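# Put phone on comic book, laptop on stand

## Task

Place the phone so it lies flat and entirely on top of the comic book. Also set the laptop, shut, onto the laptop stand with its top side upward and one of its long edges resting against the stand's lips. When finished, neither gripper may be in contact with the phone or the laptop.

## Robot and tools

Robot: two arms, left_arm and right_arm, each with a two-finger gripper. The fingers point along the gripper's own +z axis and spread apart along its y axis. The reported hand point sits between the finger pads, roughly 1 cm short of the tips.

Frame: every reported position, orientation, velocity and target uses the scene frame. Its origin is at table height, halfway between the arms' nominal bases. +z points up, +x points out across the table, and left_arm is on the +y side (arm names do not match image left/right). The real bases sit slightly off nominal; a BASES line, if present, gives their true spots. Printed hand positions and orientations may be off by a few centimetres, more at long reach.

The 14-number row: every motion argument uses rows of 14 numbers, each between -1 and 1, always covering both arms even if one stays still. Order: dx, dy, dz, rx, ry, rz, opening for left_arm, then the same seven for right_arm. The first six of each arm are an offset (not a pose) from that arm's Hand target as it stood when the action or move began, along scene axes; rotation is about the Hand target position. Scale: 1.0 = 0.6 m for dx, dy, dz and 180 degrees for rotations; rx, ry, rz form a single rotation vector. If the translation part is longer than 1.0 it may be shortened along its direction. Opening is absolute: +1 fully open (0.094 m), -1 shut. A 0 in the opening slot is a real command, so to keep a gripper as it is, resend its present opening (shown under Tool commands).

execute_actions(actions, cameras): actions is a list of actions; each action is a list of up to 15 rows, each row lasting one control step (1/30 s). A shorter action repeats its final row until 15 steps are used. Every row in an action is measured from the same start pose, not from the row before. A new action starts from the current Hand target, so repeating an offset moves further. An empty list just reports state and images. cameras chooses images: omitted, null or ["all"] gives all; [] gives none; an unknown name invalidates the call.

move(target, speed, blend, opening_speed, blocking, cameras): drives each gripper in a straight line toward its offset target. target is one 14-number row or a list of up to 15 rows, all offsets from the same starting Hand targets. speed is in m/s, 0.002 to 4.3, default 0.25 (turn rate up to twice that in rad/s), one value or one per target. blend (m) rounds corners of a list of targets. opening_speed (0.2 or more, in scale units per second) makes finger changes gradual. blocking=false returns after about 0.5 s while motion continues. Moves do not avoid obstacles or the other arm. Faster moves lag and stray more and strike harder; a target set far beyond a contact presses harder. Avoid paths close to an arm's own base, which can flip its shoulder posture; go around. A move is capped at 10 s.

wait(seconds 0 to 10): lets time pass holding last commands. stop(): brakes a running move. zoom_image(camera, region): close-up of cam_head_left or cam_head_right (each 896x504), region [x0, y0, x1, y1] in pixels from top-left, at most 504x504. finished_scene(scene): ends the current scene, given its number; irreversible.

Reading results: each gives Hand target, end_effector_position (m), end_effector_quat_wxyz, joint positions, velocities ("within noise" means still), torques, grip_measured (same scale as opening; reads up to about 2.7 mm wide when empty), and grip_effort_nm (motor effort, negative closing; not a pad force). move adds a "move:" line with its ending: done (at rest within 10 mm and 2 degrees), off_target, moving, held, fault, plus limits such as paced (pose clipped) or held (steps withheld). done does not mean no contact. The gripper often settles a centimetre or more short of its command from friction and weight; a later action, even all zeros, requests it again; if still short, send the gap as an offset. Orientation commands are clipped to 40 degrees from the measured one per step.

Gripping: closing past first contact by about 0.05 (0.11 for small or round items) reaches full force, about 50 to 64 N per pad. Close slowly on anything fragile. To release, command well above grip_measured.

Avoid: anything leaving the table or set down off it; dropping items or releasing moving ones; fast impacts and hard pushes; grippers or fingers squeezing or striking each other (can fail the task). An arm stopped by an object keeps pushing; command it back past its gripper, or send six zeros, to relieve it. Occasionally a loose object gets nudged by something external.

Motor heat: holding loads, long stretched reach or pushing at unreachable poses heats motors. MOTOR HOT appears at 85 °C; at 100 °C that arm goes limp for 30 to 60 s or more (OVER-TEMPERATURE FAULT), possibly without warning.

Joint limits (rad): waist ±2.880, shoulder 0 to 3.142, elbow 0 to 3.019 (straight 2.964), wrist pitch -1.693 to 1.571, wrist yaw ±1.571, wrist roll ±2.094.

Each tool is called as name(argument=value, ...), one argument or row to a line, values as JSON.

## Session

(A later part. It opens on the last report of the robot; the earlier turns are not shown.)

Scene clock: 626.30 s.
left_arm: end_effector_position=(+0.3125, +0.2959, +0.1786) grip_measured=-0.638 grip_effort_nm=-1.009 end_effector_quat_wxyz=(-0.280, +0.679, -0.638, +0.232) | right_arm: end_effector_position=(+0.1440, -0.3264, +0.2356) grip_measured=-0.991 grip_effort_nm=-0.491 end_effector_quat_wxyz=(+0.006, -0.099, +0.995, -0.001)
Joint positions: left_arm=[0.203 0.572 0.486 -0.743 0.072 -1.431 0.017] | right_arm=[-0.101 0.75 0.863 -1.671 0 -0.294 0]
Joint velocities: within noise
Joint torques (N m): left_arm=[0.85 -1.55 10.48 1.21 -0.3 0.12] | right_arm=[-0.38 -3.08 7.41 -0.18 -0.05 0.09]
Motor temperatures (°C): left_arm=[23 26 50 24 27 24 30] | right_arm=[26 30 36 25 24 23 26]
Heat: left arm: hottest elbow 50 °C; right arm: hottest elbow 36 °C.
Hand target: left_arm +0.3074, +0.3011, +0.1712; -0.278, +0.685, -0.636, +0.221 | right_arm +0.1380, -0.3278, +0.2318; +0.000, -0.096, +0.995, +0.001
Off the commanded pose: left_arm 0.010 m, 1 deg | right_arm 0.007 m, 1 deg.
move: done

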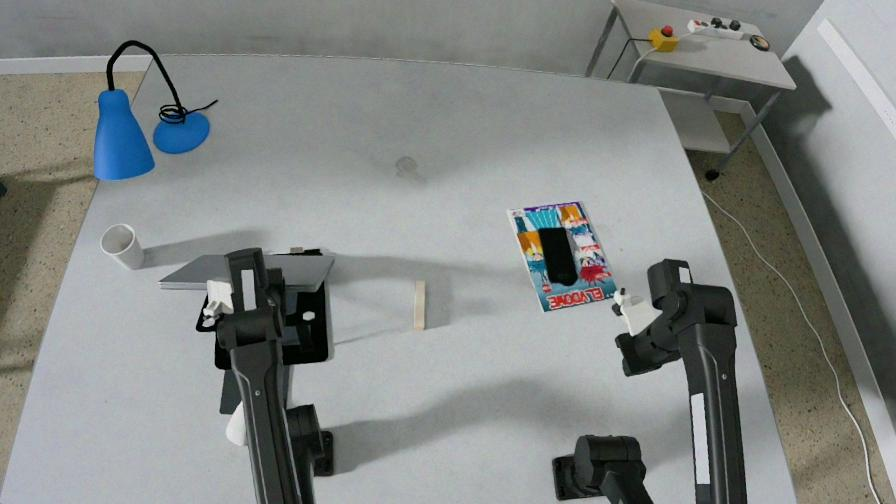

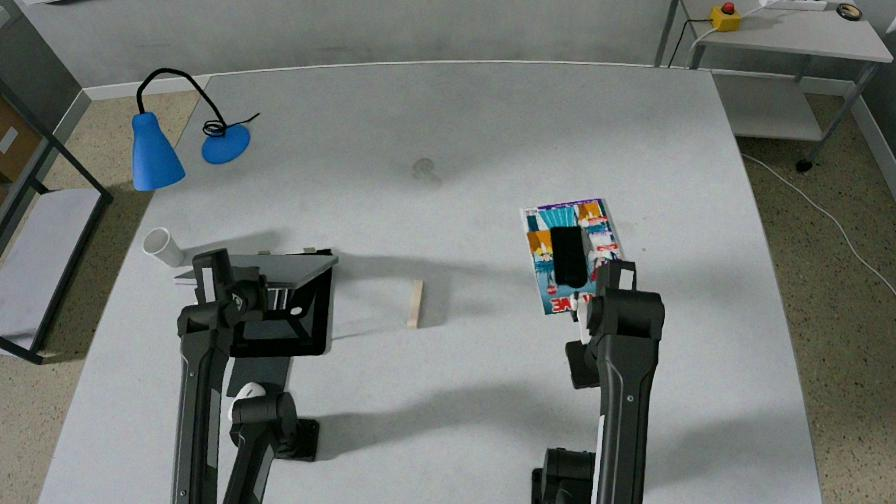

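move(
  target=[
    [0.01,-0.0,-0.02,0,0.0,0.012,-1,0,0,0.0,0,0,0,-1],
    [0.01,0,-0.02,0,0.0,0.012,-0.3,0,0,0.0,0,0,0,-1],
  ],
  speed=0.05,
  opening_speed=0.2,
)

zoom_image(
  camera="cam_head_right",
  region=[170, 180, 370, 330],
)

zoom_image(
  camera="cam_head_left",
  region=[160, 180, 360, 330],
)

Scene clock: 638.33 s.
left_arm: end_effector_position=(+0.3048, +0.2997, +0.1434) grip_measured=-0.302 grip_effort_nm=0.095 end_effector_quat_wxyz=(-0.265, +0.701, -0.630, +0.204) | right_arm: end_effector_position=(+0.1440, -0.3264, +0.2356) grip_measured=-0.991 grip_effort_nm=-0.486 end_effector_quat_wxyz=(+0.006, -0.099, +0.995, -0.001)
Joint positions: left_arm=[0.193 0.605 0.428 -0.711 0.024 -1.463 0.033] | right_arm=[-0.101 0.75 0.863 -1.671 0 -0.294 0]
Joint velocities: within noise
Joint torques (N m): left_arm=[-2.37 -3.02 13.59 1.98 -0.24 0.02] | right_arm=[-0.44 -3.02 7.41 -0.14 -0.06 0.09]
Motor temperatures (°C): left_arm=[23 26 47 24 28 24 30] | right_arm=[26 30 36 25 24 23 26]
Heat: left arm: hottest elbow 47 °C; right arm: hottest elbow 36 °C.
Hand target: left_arm +0.3134, +0.3011, +0.1591; -0.282, +0.697, -0.623, +0.216 | right_arm +0.1380, -0.3278, +0.2318; +0.000, -0.096, +0.995, +0.001
Off the commanded pose: left_arm 0.018 m, 3 deg | right_arm 0.007 m, 1 deg.
move: off_target (left_arm); target 2's new opening was sent with left_arm's hand 0.012 m and 2 deg from that target

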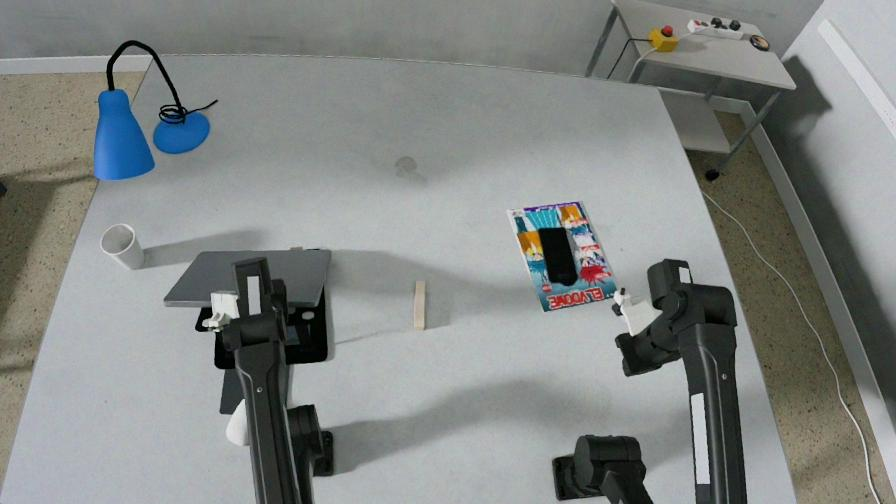

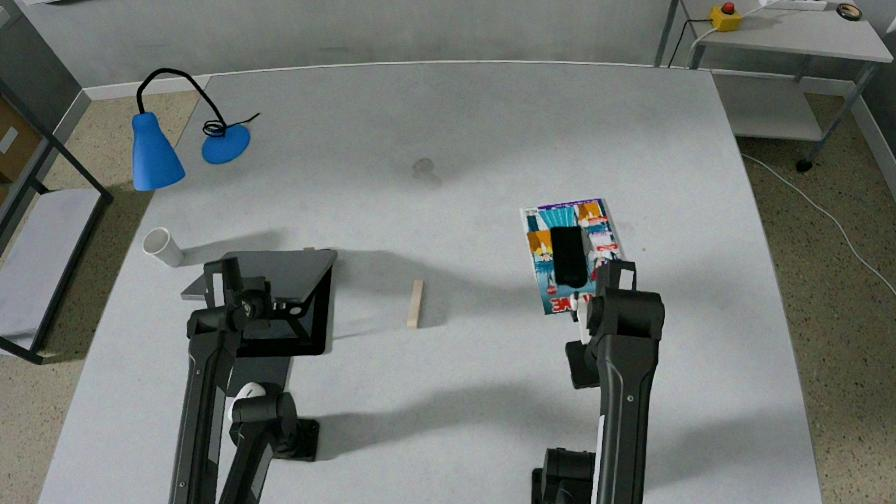

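Scaled by 2.520.

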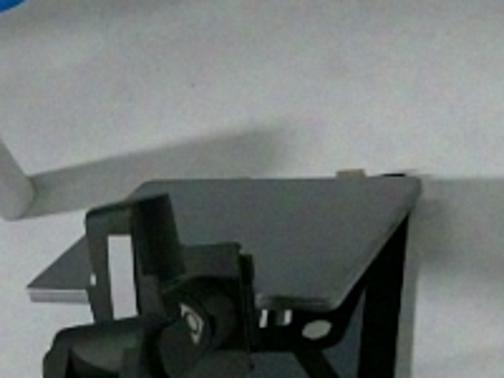

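Scaled by 2.520.

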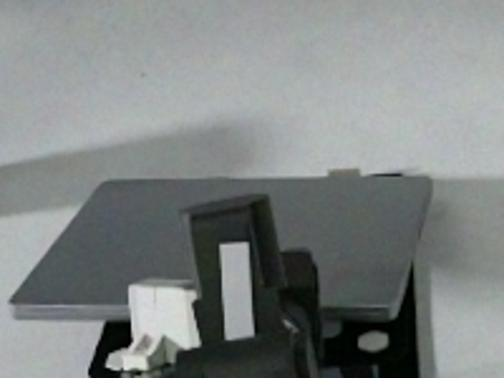

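move(
  target=[
    [-0.13,-0.015,0.06,0,-0.03,0,-0.3,0,0,0.0,0,0,0,-1],
  ],
  speed=0.2,
)

zoom_image(
  camera="cam_head_right",
  region=[170, 180, 370, 330],
)

zoom_image(
  camera="cam_head_left",
  region=[160, 180, 360, 330],
)

Scene clock: 644.57 s.
left_arm: end_effector_position=(+0.2363, +0.2894, +0.1814) grip_measured=-0.301 grip_effort_nm=0.090 end_effector_quat_wxyz=(-0.299, +0.689, -0.613, +0.245) | right_arm: end_effector_position=(+0.1440, -0.3264, +0.2356) grip_measured=-0.991 grip_effort_nm=-0.486 end_effector_quat_wxyz=(+0.006, -0.099, +0.995, -0.001)
Joint positions: left_arm=[0.291 0.196 0.416 -1.003 0.115 -1.415 0.033] | right_arm=[-0.101 0.75 0.863 -1.671 0 -0.294 0]
Joint velocities: within noise
Joint torques (N m): left_arm=[-0.5 1.32 13.72 1.09 0.06 0.13] | right_arm=[-0.38 -3.02 7.41 -0.16 -0.05 0.1]
Motor temperatures (°C): left_arm=[23 26 47 24 28 24 30] | right_arm=[26 30 36 25 24 23 26]
Heat: left arm: hottest elbow 47 °C; right arm: hottest elbow 36 °C.
Hand target: left_arm +0.2354, +0.2921, +0.1953; -0.311, +0.686, -0.609, +0.248 | right_arm +0.1380, -0.3278, +0.2318; +0.000, -0.096, +0.995, +0.001
Off the commanded pose: left_arm 0.014 m, 2 deg | right_arm 0.007 m, 1 deg.
move: off_target (left_arm)

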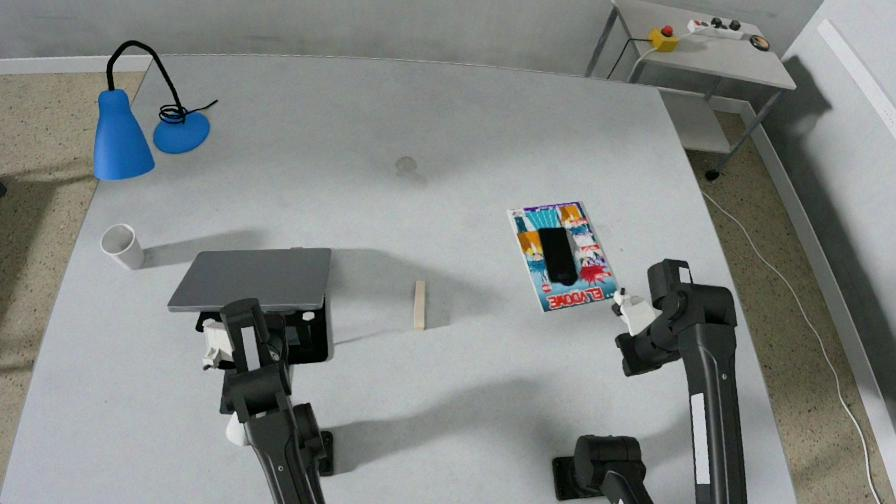

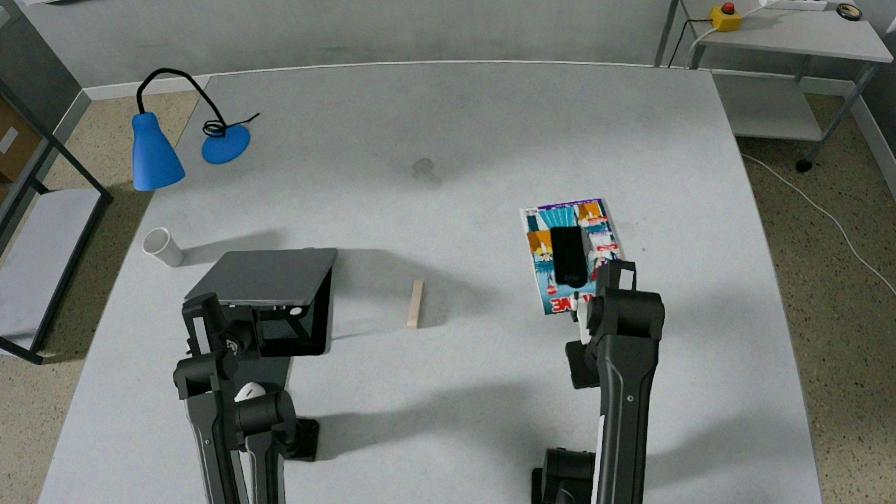

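Scaled by 2.520.

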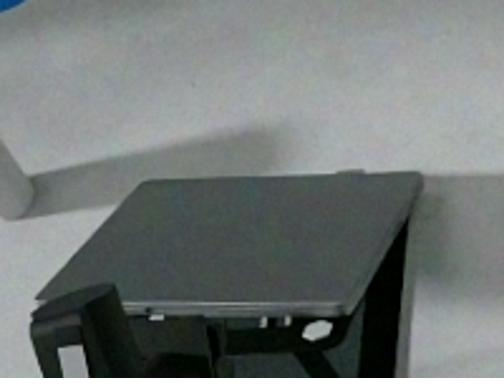

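Scaled by 2.520.

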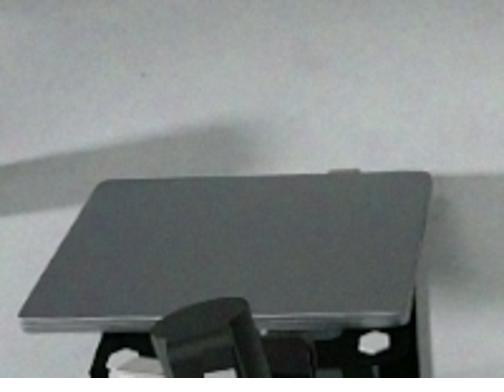

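move(
  target=[
    [-0.08,-0.01,-0.02,0,0,0,-0.3,0,0,0.0,0,0,0,-1],
  ],
  speed=0.2,
)

zoom_image(
  camera="cam_head_right",
  region=[170, 210, 370, 360],
)

zoom_image(
  camera="cam_head_left",
  region=[160, 210, 360, 360],
)

Scene clock: 649.27 s.
left_arm: end_effector_position=(+0.1899, +0.2853, +0.1786) grip_measured=-0.301 grip_effort_nm=0.090 end_effector_quat_wxyz=(-0.299, +0.688, -0.613, +0.247) | right_arm: end_effector_position=(+0.1440, -0.3264, +0.2356) grip_measured=-0.991 grip_effort_nm=-0.491 end_effector_quat_wxyz=(+0.006, -0.099, +0.995, -0.001)
Joint positions: left_arm=[0.547 0.007 0.416 -1.229 0.298 -1.227 0.033] | right_arm=[-0.101 0.75 0.863 -1.671 0 -0.294 0]
Joint velocities: within noise
Joint torques (N m): left_arm=[-0.44 2.49 12 1.13 0.19 0.16] | right_arm=[-0.38 -3.08 7.36 -0.16 -0.05 0.09]
Motor temperatures (°C): left_arm=[23 26 47 24 27 24 29] | right_arm=[26 30 36 25 24 23 26]
Heat: left arm: hottest elbow 47 °C; right arm: hottest elbow 36 °C.
Hand target: left_arm +0.1874, +0.2861, +0.1833; -0.311, +0.686, -0.609, +0.248 | right_arm +0.1380, -0.3278, +0.2318; +0.000, -0.096, +0.995, +0.001
Off the commanded pose: left_arm 0.005 m, 2 deg | right_arm 0.007 m, 1 deg.
joint sent to its limit (left arm) — joint 2 (shoulder), lower limit. The joint targets still meet the commanded pose.
move: done

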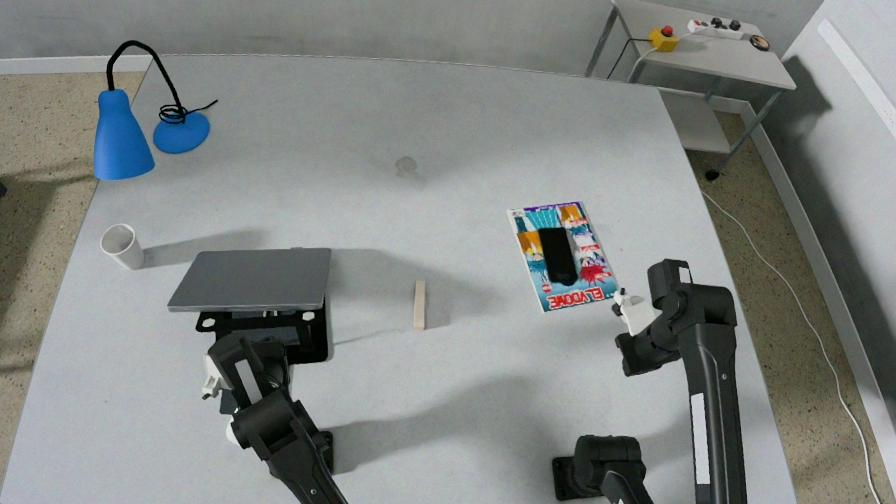

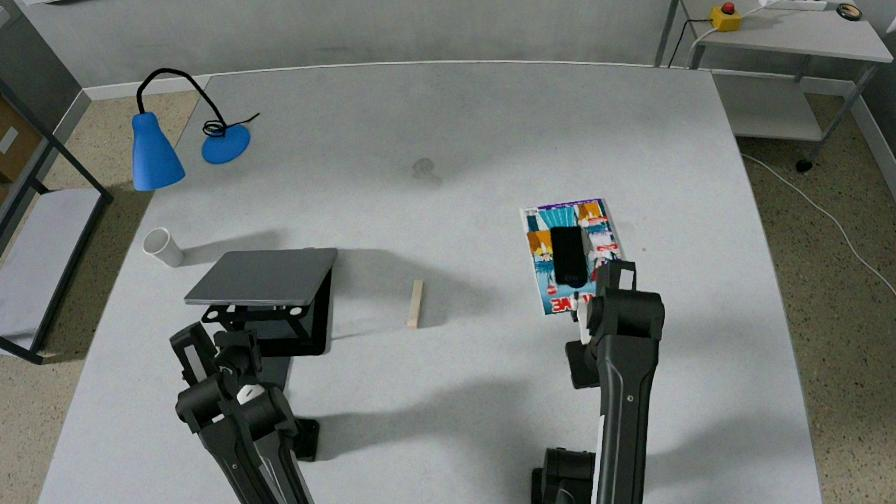

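Scaled by 2.520.

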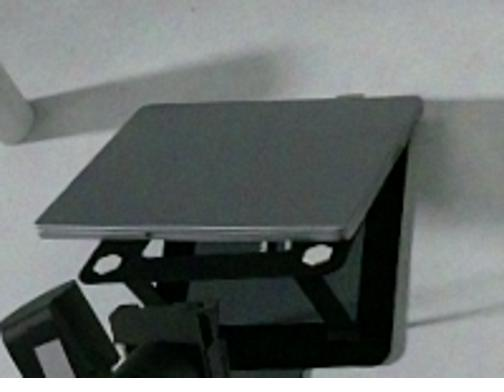

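Scaled by 2.520.

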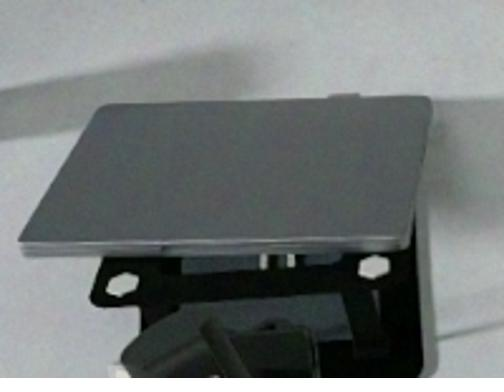

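zoom_image(
  camera="cam_head_left",
  region=[190, 235, 350, 275],
)

zoom_image(
  camera="cam_head_right",
  region=[210, 235, 350, 275],
)

zoom_image(
  camera="cam_head_left",
  region=[280, 235, 350, 365],
)

zoom_image(
  camera="cam_head_right",
  region=[280, 235, 350, 365],
)

Scaled by 3.150.

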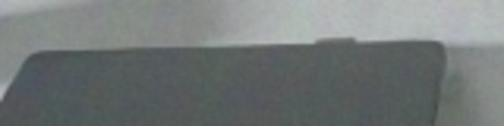

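Scaled by 3.600.

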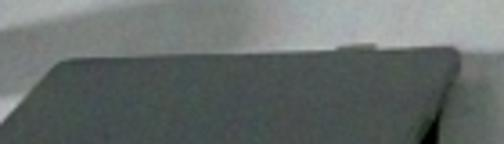

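Scaled by 3.877.

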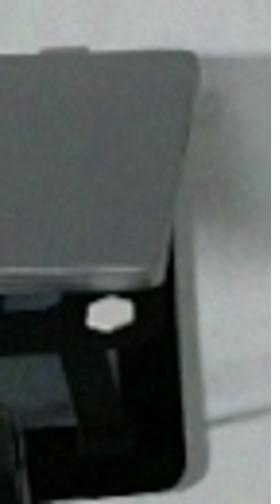

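Scaled by 3.877.

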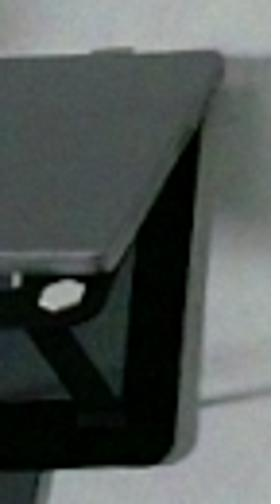

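move(
  target=[
    [0.08,0.01,0.02,0,0,0,-0.3,0,0,0.0,0,0,0,-1],
    [0.21,0.025,-0.04,0,0.03,0,-0.3,0,0,0.0,0,0,0,-1],
    [0.21,0.025,-0.04,0,0.03,0,-1,0,0,0.0,0,0,0,-1],
  ],
  speed=0.15,
  opening_speed=0.4,
)

zoom_image(
  camera="cam_head_right",
  region=[170, 210, 370, 360],
)

zoom_image(
  camera="cam_head_left",
  region=[160, 210, 360, 360],
)

Scene clock: 671.37 s.
left_arm: end_effector_position=(+0.2968, +0.2987, +0.1367) grip_measured=-0.639 grip_effort_nm=-1.009 end_effector_quat_wxyz=(-0.256, +0.705, -0.631, +0.198) | right_arm: end_effector_position=(+0.1440, -0.3264, +0.2356) grip_measured=-0.991 grip_effort_nm=-0.491 end_effector_quat_wxyz=(+0.006, -0.099, +0.995, -0.001)
Joint positions: left_arm=[0.196 0.592 0.416 -0.736 0.025 -1.466 0.017] | right_arm=[-0.101 0.75 0.863 -1.671 0 -0.294 0]
Joint velocities: within noise
Joint torques (N m): left_arm=[-1.85 -2.2 14.43 2.62 -0.33 -0.04] | right_arm=[-0.26 -3.02 7.36 -0.14 -0.05 0.09]
Motor temperatures (°C): left_arm=[23 26 45 24 27 24 29] | right_arm=[26 30 37 25 24 23 26]
Heat: left arm: hottest elbow 45 °C; right arm: hottest elbow 37 °C.
Hand target: left_arm +0.3134, +0.3010, +0.1593; -0.282, +0.697, -0.623, +0.216 | right_arm +0.1380, -0.3278, +0.2318; +0.000, -0.096, +0.995, +0.001
Off the commanded pose: left_arm 0.028 m, 4 deg | right_arm 0.007 m, 1 deg.
move: off_target (left_arm); target 3's new opening was sent with left_arm's hand 0.026 m and 3 deg from that target

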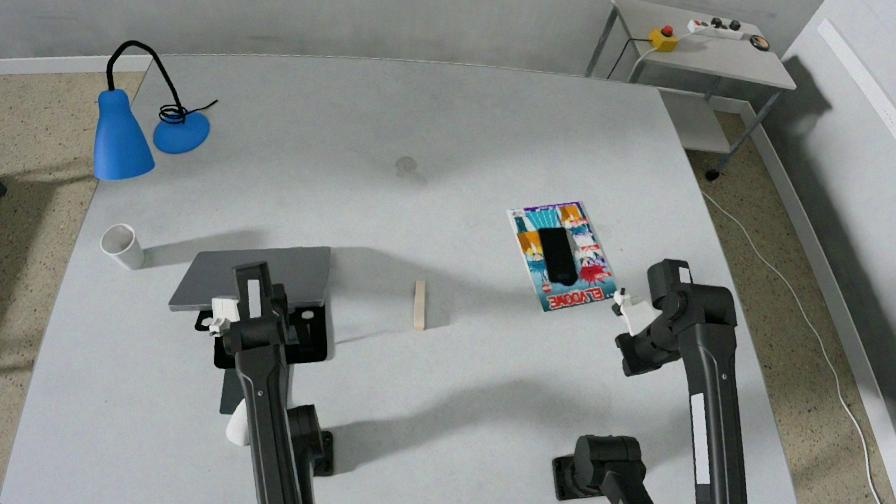

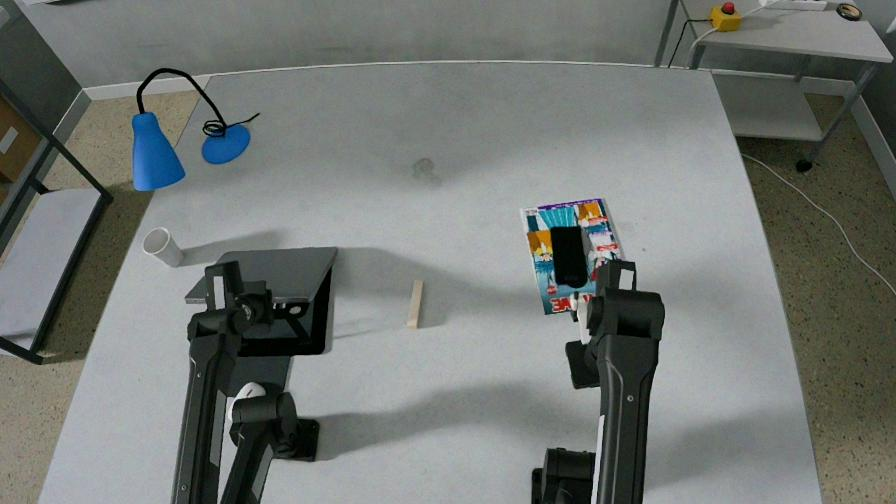

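Scaled by 2.520.

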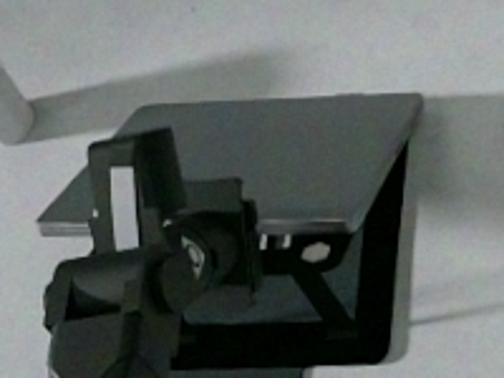

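Scaled by 2.520.

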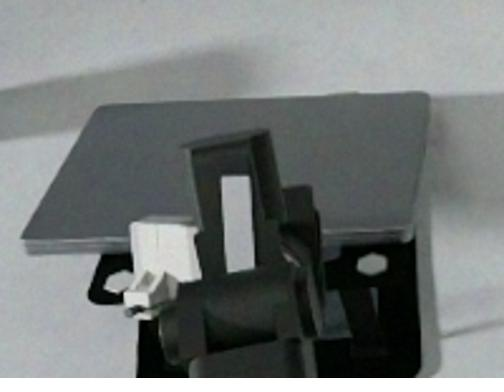

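move(
  target=[0.03,0,0.28,0,0,0,-1,0,0,0.0,0,0,0,-1],
  speed=0.12,
)

zoom_image(
  camera="cam_head_right",
  region=[170, 200, 370, 350],
)

zoom_image(
  camera="cam_head_left",
  region=[160, 200, 360, 350],
)

Scene clock: 675.47 s.
left_arm: end_effector_position=(+0.2946, +0.2974, +0.2231) grip_measured=-0.674 grip_effort_nm=-1.009 end_effector_quat_wxyz=(-0.199, +0.720, -0.647, +0.153) | right_arm: end_effector_position=(+0.1440, -0.3264, +0.2356) grip_measured=-0.991 grip_effort_nm=-0.496 end_effector_quat_wxyz=(+0.006, -0.099, +0.995, -0.001)
Joint positions: left_arm=[0.187 0.675 0.722 -1.11 0.015 -1.467 0.015] | right_arm=[-0.101 0.75 0.863 -1.671 0 -0.294 0]
Joint velocities: within noise
Joint torques (N m): left_arm=[-2.37 -5.71 27.37 1.57 -0.19 -0.13] | right_arm=[-0.38 -2.96 7.39 -0.17 -0.05 0.1]
Motor temperatures (°C): left_arm=[23 26 46 24 27 24 29] | right_arm=[26 30 37 25 24 23 26]
Heat: left arm: hottest elbow 46 °C; right arm: hottest elbow 37 °C.
Hand target: left_arm +0.3314, +0.3010, +0.3273; -0.282, +0.697, -0.623, +0.216 | right_arm +0.1380, -0.3278, +0.2318; +0.000, -0.096, +0.995, +0.001
Off the commanded pose: left_arm 0.110 m, 13 deg | right_arm 0.007 m, 1 deg.
move: off_target (left_arm)

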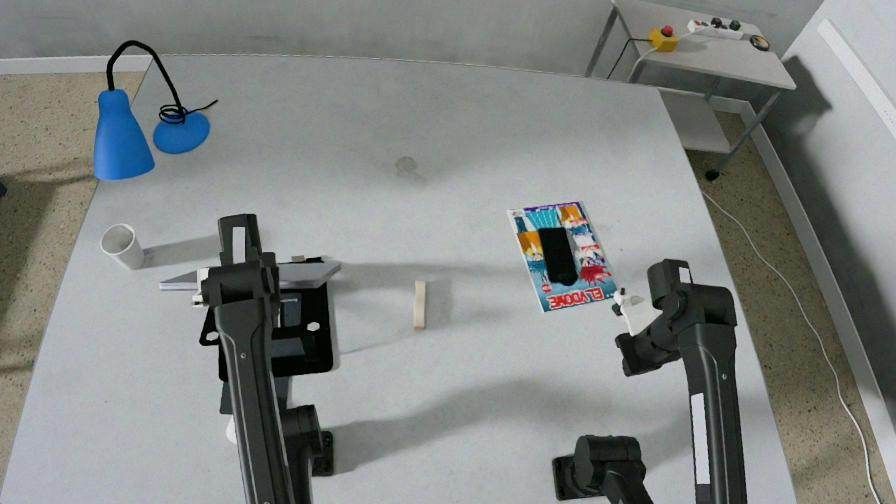

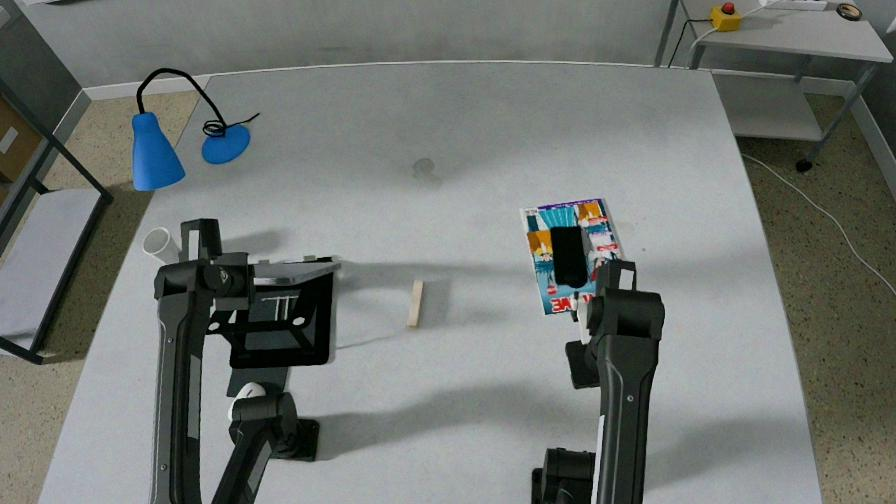

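Scaled by 2.520.

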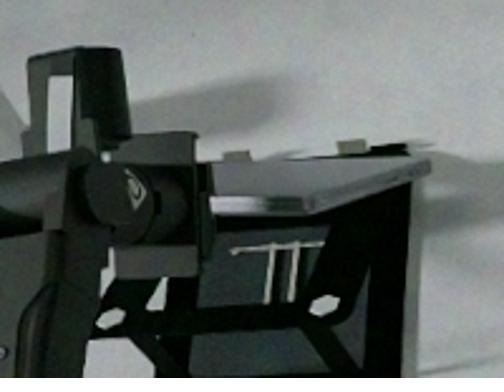

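Scaled by 2.520.

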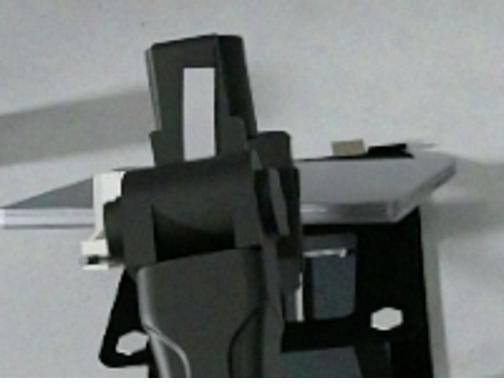

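move(
  target=[-0.095,-0.01,0.02,0,0,0.01,-1,0,0,0.0,0,0,0,-1],
  speed=0.12,
  cameras=[],
)

move(
  target=[0,0,-0.28,0,0.0,0,-1,0,0,0.0,0,0,0,-1],
  speed=0.08,
)

zoom_image(
  camera="cam_head_right",
  region=[170, 200, 370, 350],
)

zoom_image(
  camera="cam_head_left",
  region=[160, 200, 360, 350],
)

Scene clock: 680.90 s.
left_arm: end_effector_position=(+0.2545, +0.2904, +0.2374) grip_measured=-0.674 grip_effort_nm=-1.013 end_effector_quat_wxyz=(-0.202, +0.721, -0.646, +0.149) | right_arm: end_effector_position=(+0.1440, -0.3264, +0.2356) grip_measured=-0.991 grip_effort_nm=-0.491 end_effector_quat_wxyz=(+0.006, -0.099, +0.995, -0.001)
Joint positions: left_arm=[0.187 0.545 0.722 -1.24 0.005 -1.467 0.015] | right_arm=[-0.101 0.75 0.863 -1.671 0 -0.294 0]
Joint velocities: within noise
Joint torques (N m): left_arm=[-1.32 -3.78 26.8 1.31 -0.31 -0.26] | right_arm=[-0.44 -2.96 7.39 -0.16 -0.05 0.09]
Motor temperatures (°C): left_arm=[23 26 47 24 27 24 29] | right_arm=[26 30 37 25 24 23 26]
Heat: left arm: hottest elbow 47 °C; right arm: hottest elbow 37 °C.
Hand target: left_arm +0.2744, +0.2950, +0.3392; -0.286, +0.706, -0.612, +0.211 | right_arm +0.1380, -0.3278, +0.2318; +0.000, -0.096, +0.995, +0.001
Off the commanded pose: left_arm 0.104 m, 13 deg | right_arm 0.007 m, 1 deg.
move: off_target (left_arm)
No camera images: "cameras" was empty.

Scene clock: 683.40 s.
left_arm: end_effector_position=(+0.2679, +0.2943, +0.1626) grip_measured=-0.675 grip_effort_nm=-1.009 end_effector_quat_wxyz=(-0.269, +0.709, -0.621, +0.198) | right_arm: end_effector_position=(+0.1440, -0.3264, +0.2356) grip_measured=-0.991 grip_effort_nm=-0.486 end_effector_quat_wxyz=(+0.006, -0.099, +0.995, -0.001)
Joint positions: left_arm=[0.187 0.43 0.439 -0.898 0 -1.487 0.015] | right_arm=[-0.101 0.75 0.863 -1.671 0 -0.294 0]
Joint velocities: within noise
Joint torques (N m): left_arm=[-1.85 -1.14 12.04 2.5 -0.29 -0.1] | right_arm=[-0.38 -3.02 7.35 -0.14 -0.05 0.09]
Motor temperatures (°C): left_arm=[23 26 47 24 27 24 29] | right_arm=[26 30 37 25 24 23 26]
Heat: left arm: hottest elbow 47 °C; right arm: hottest elbow 37 °C.
Hand target: left_arm +0.2744, +0.2950, +0.1712; -0.286, +0.706, -0.612, +0.211 | right_arm +0.1380, -0.3278, +0.2318; +0.000, -0.096, +0.995, +0.001
Off the commanded pose: left_arm 0.011 m, 3 deg | right_arm 0.007 m, 1 deg.
move: off_target (left_arm)

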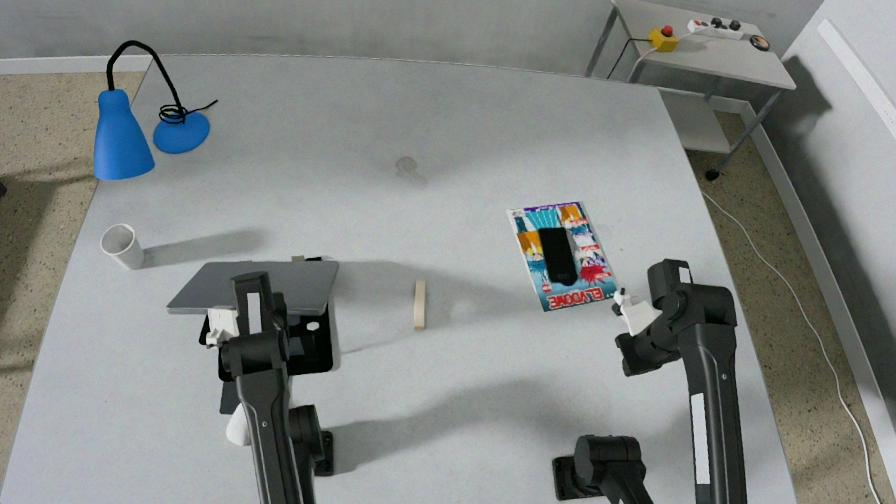

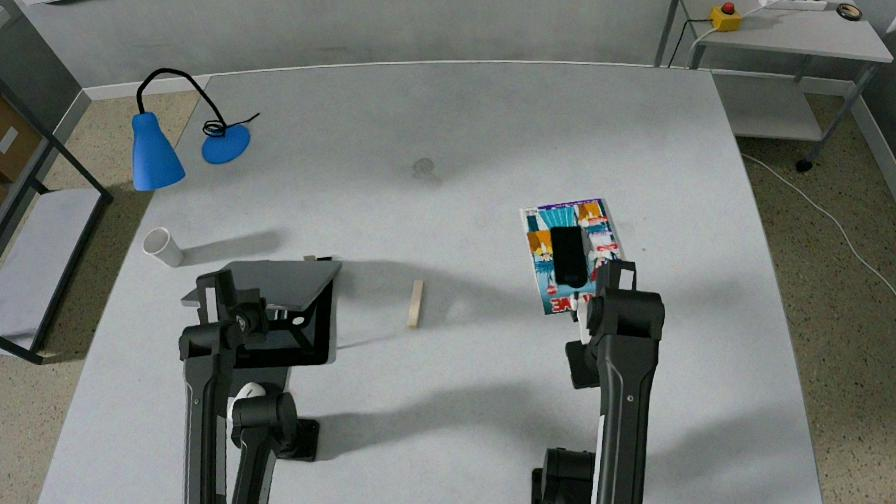

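Scaled by 2.520.

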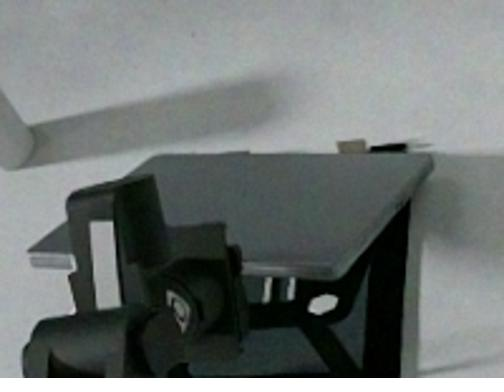

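Scaled by 2.520.

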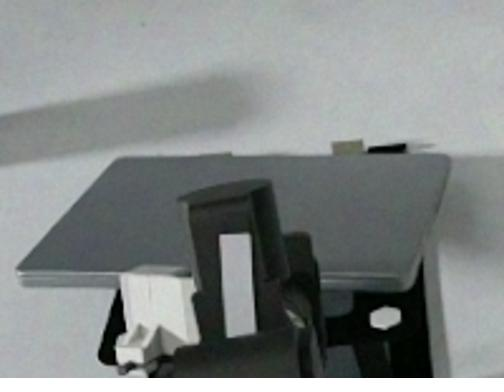

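move(
  target=[0.035,0,0.25,0,0,0,-1,0,0,0.0,0,0,0,-1],
  speed=0.12,
  cameras=[],
)

move(
  target=[-0.05,-0.02,0.02,0,0,0.03,-1,0,0,0.0,0,0,0,-1],
  speed=0.12,
  cameras=[],
)

move(
  target=[0,0,-0.28,0,0.0,0,-1,0,0,0.0,0,0,0,-1],
  speed=0.08,
)

zoom_image(
  camera="cam_head_right",
  region=[170, 200, 370, 350],
)

zoom_image(
  camera="cam_head_left",
  region=[160, 200, 360, 350],
)

Scene clock: 689.73 s.
left_arm: end_effector_position=(+0.2628, +0.2925, +0.2184) grip_measured=-0.677 grip_effort_nm=-1.009 end_effector_quat_wxyz=(-0.205, +0.727, -0.638, +0.147) | right_arm: end_effector_position=(+0.1440, -0.3264, +0.2356) grip_measured=-0.991 grip_effort_nm=-0.496 end_effector_quat_wxyz=(+0.006, -0.099, +0.995, -0.001)
Joint positions: left_arm=[0.175 0.563 0.675 -1.173 -0.013 -1.494 0.015] | right_arm=[-0.101 0.75 0.863 -1.671 0 -0.294 0]
Joint velocities: within noise
Joint torques (N m): left_arm=[-2.55 -3.49 27.44 1.63 -0.18 -0.2] | right_arm=[-0.44 -3.02 7.38 -0.16 -0.05 0.1]
Motor temperatures (°C): left_arm=[23 26 47 24 27 24 29] | right_arm=[26 30 37 25 24 23 26]
Heat: left arm: hottest elbow 47 °C; right arm: hottest elbow 37 °C.
Hand target: left_arm +0.2954, +0.2950, +0.3213; -0.286, +0.706, -0.612, +0.212 | right_arm +0.1380, -0.3278, +0.2318; +0.000, -0.096, +0.995, +0.001
Off the commanded pose: left_arm 0.108 m, 12 deg | right_arm 0.007 m, 1 deg.
move: off_target (left_arm)
No camera images: "cameras" was empty.

Scene clock: 691.17 s.
left_arm: end_effector_position=(+0.2430, +0.2821, +0.2319) grip_measured=-0.677 grip_effort_nm=-1.009 end_effector_quat_wxyz=(-0.220, +0.747, -0.616, +0.122) | right_arm: end_effector_position=(+0.1440, -0.3264, +0.2356) grip_measured=-0.991 grip_effort_nm=-0.486 end_effector_quat_wxyz=(+0.006, -0.099, +0.995, -0.001)
Joint positions: left_arm=[0.039 0.512 0.702 -1.273 -0.148 -1.658 0.015] | right_arm=[-0.101 0.75 0.863 -1.671 0 -0.294 0]
Joint velocities: within noise
Joint torques (N m): left_arm=[-1.9 -3.78 26.74 1.46 -0.72 -0.28] | right_arm=[-0.32 -3.14 7.38 -0.14 -0.05 0.09]
Motor temperatures (°C): left_arm=[23 26 48 24 27 24 30] | right_arm=[26 30 37 25 24 23 26]
Heat: left arm: hottest elbow 48 °C; right arm: hottest elbow 37 °C.
Hand target: left_arm +0.2654, +0.2830, +0.3331; -0.295, +0.735, -0.578, +0.198 | right_arm +0.1380, -0.3278, +0.2318; +0.000, -0.096, +0.995, +0.001
Off the commanded pose: left_arm 0.104 m, 13 deg | right_arm 0.007 m, 1 deg.
move: off_target (left_arm)
No camera images: "cameras" was empty.

Scene clock: 693.73 s.
left_arm: end_effector_position=(+0.2569, +0.2819, +0.1604) grip_measured=-0.679 grip_effort_nm=-1.009 end_effector_quat_wxyz=(-0.279, +0.737, -0.588, +0.184) | right_arm: end_effector_position=(+0.1440, -0.3264, +0.2356) grip_measured=-0.991 grip_effort_nm=-0.496 end_effector_quat_wxyz=(+0.006, -0.099, +0.995, -0.001)
Joint positions: left_arm=[0.02 0.384 0.428 -0.951 -0.167 -1.688 0.015] | right_arm=[-0.101 0.75 0.863 -1.671 0 -0.294 0]
Joint velocities: within noise
Joint torques (N m): left_arm=[-2.02 -0.21 11.14 3.14 -0.58 -0.07] | right_arm=[-0.38 -3.08 7.38 -0.14 -0.06 0.09]
Motor temperatures (°C): left_arm=[23 26 48 24 27 24 30] | right_arm=[26 30 37 25 24 23 26]
Heat: left arm: hottest elbow 48 °C; right arm: hottest elbow 37 °C.
Hand target: left_arm +0.2654, +0.2830, +0.1651; -0.295, +0.735, -0.578, +0.198 | right_arm +0.1380, -0.3278, +0.2318; +0.000, -0.096, +0.995, +0.001
Off the commanded pose: left_arm 0.010 m, 3 deg | right_arm 0.007 m, 1 deg.
move: off_target (left_arm)

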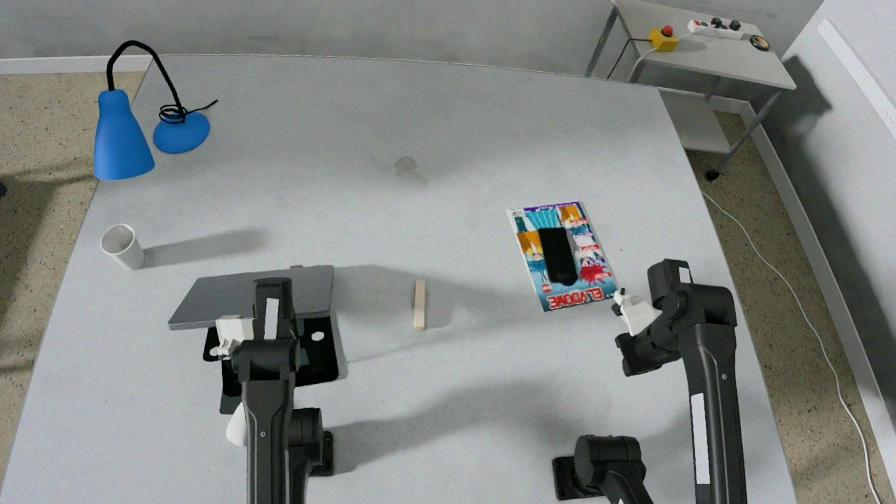

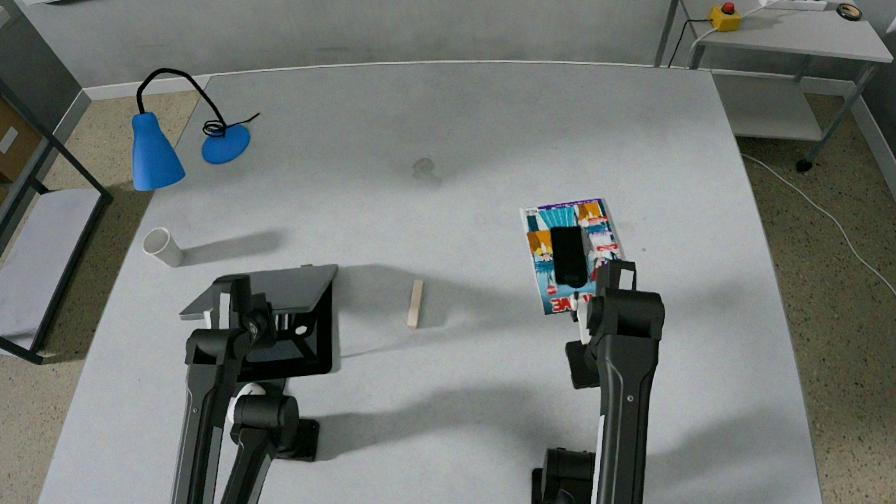

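Scaled by 2.520.

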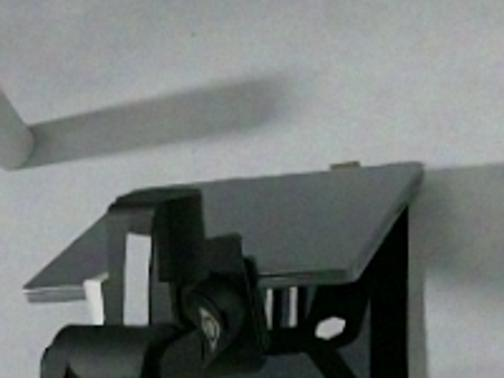

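Scaled by 2.520.

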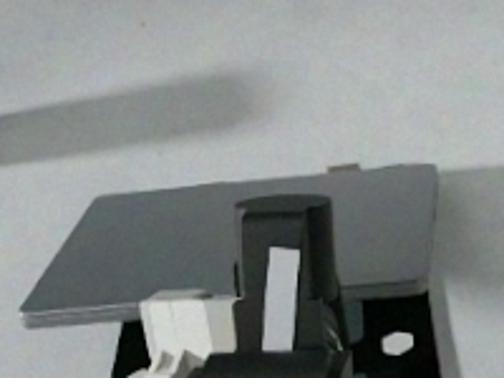

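move(
  target=[
    [0.0,0.0,-0.02,0,0.0,0,-1,0,0,0.0,0,0,0,-1],
    [0.0,0,-0.02,0,0.0,0,-0.3,0,0,0.0,0,0,0,-1],
  ],
  speed=0.05,
  opening_speed=0.2,
  cameras=[],
)

move(
  target=[
    [-0.12,0.0,0.06,0,-0.03,0,-0.3,0,0,0.0,0,0,0,-1],
    [-0.15,0.0,0.04,0,-0.03,0,-0.3,0,0,0.0,0,0,0,-1],
  ],
  speed=0.2,
)

zoom_image(
  camera="cam_head_right",
  region=[170, 240, 370, 390],
)

zoom_image(
  camera="cam_head_left",
  region=[160, 240, 360, 390],
)

Scene clock: 703.90 s.
left_arm: end_effector_position=(+0.2550, +0.2822, +0.1398) grip_measured=-0.303 grip_effort_nm=0.115 end_effector_quat_wxyz=(-0.278, +0.738, -0.587, +0.181) | right_arm: end_effector_position=(+0.1440, -0.3264, +0.2356) grip_measured=-0.991 grip_effort_nm=-0.491 end_effector_quat_wxyz=(+0.006, -0.099, +0.995, -0.001)
Joint positions: left_arm=[0.019 0.381 0.376 -0.91 -0.17 -1.691 0.033] | right_arm=[-0.101 0.75 0.863 -1.671 0 -0.294 0]
Joint velocities: within noise
Joint torques (N m): left_arm=[-1.44 -0.38 12.82 2.54 -0.45 -0.02] | right_arm=[-0.38 -3.02 7.41 -0.16 -0.05 0.08]
Motor temperatures (°C): left_arm=[23 26 46 24 27 24 30] | right_arm=[26 30 37 25 24 23 26]
Heat: left arm: hottest elbow 46 °C; right arm: hottest elbow 37 °C.
Hand target: left_arm +0.2655, +0.2830, +0.1533; -0.295, +0.734, -0.578, +0.198 | right_arm +0.1380, -0.3278, +0.2318; +0.000, -0.096, +0.995, +0.001
Off the commanded pose: left_arm 0.017 m, 3 deg | right_arm 0.007 m, 1 deg.
move: off_target (left_arm)
No camera images: "cameras" was empty.

Scene clock: 705.37 s.
left_arm: end_effector_position=(+0.1771, +0.2816, +0.1468) grip_measured=-0.302 grip_effort_nm=0.110 end_effector_quat_wxyz=(-0.278, +0.745, -0.580, +0.180) | right_arm: end_effector_position=(+0.1440, -0.3264, +0.2356) grip_measured=-0.991 grip_effort_nm=-0.496 end_effector_quat_wxyz=(+0.006, -0.099, +0.995, -0.001)
Joint positions: left_arm=[0.059 0.008 0.378 -1.281 -0.154 -1.678 0.033] | right_arm=[-0.101 0.75 0.863 -1.671 0 -0.294 0]
Joint velocities: within noise
Joint torques (N m): left_arm=[-1.26 2.37 16.36 1.03 -0.25 0.04] | right_arm=[-0.32 -3.14 7.38 -0.16 -0.05 0.09]
Motor temperatures (°C): left_arm=[23 26 46 24 27 24 29] | right_arm=[26 30 37 25 24 23 26]
Heat: left arm: hottest elbow 46 °C; right arm: hottest elbow 37 °C.
Hand target: left_arm +0.1755, +0.2830, +0.1772; -0.322, +0.724, -0.564, +0.232 | right_arm +0.1380, -0.3278, +0.2318; +0.000, -0.096, +0.995, +0.001
Off the commanded pose: left_arm 0.031 m, 8 deg | right_arm 0.007 m, 1 deg.
joint sent to its limit (left arm) — joint 2 (shoulder), lower limit. The joint targets are off in orientation, not in position.
move: off_target (left_arm)

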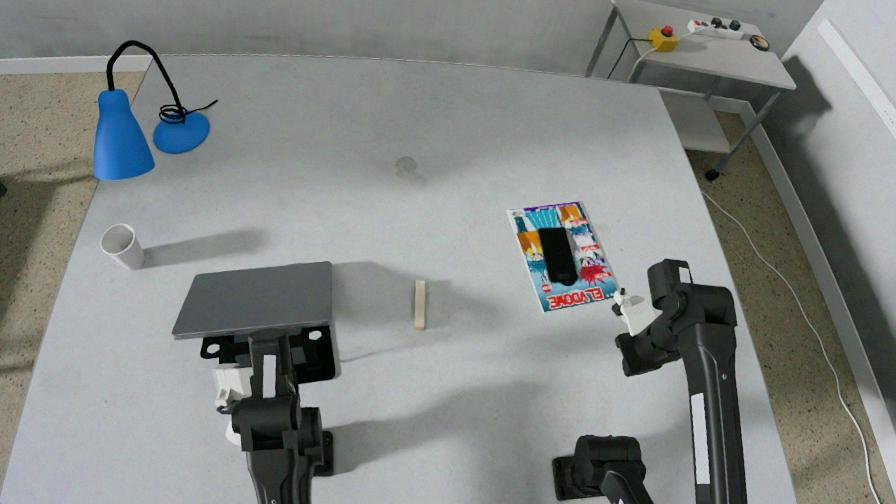

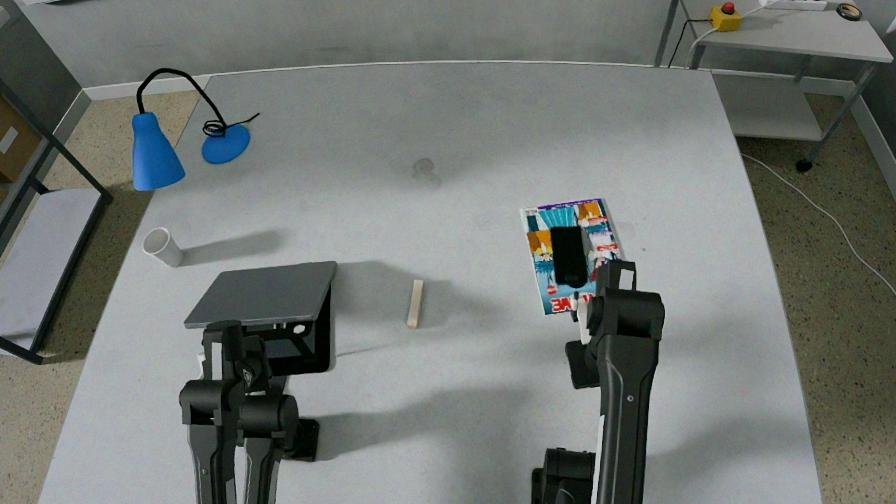

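Scaled by 2.520.

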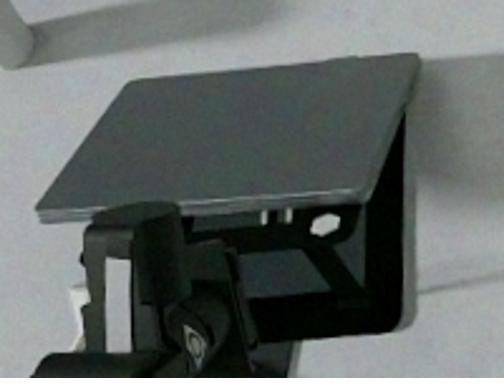

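Scaled by 2.520.

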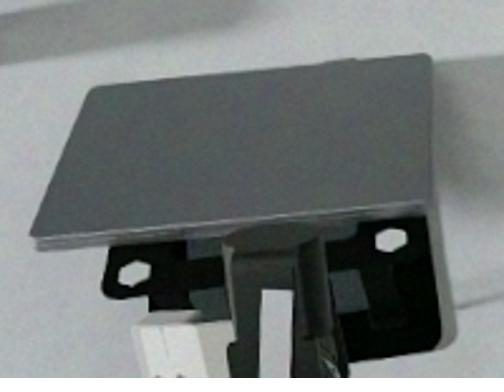

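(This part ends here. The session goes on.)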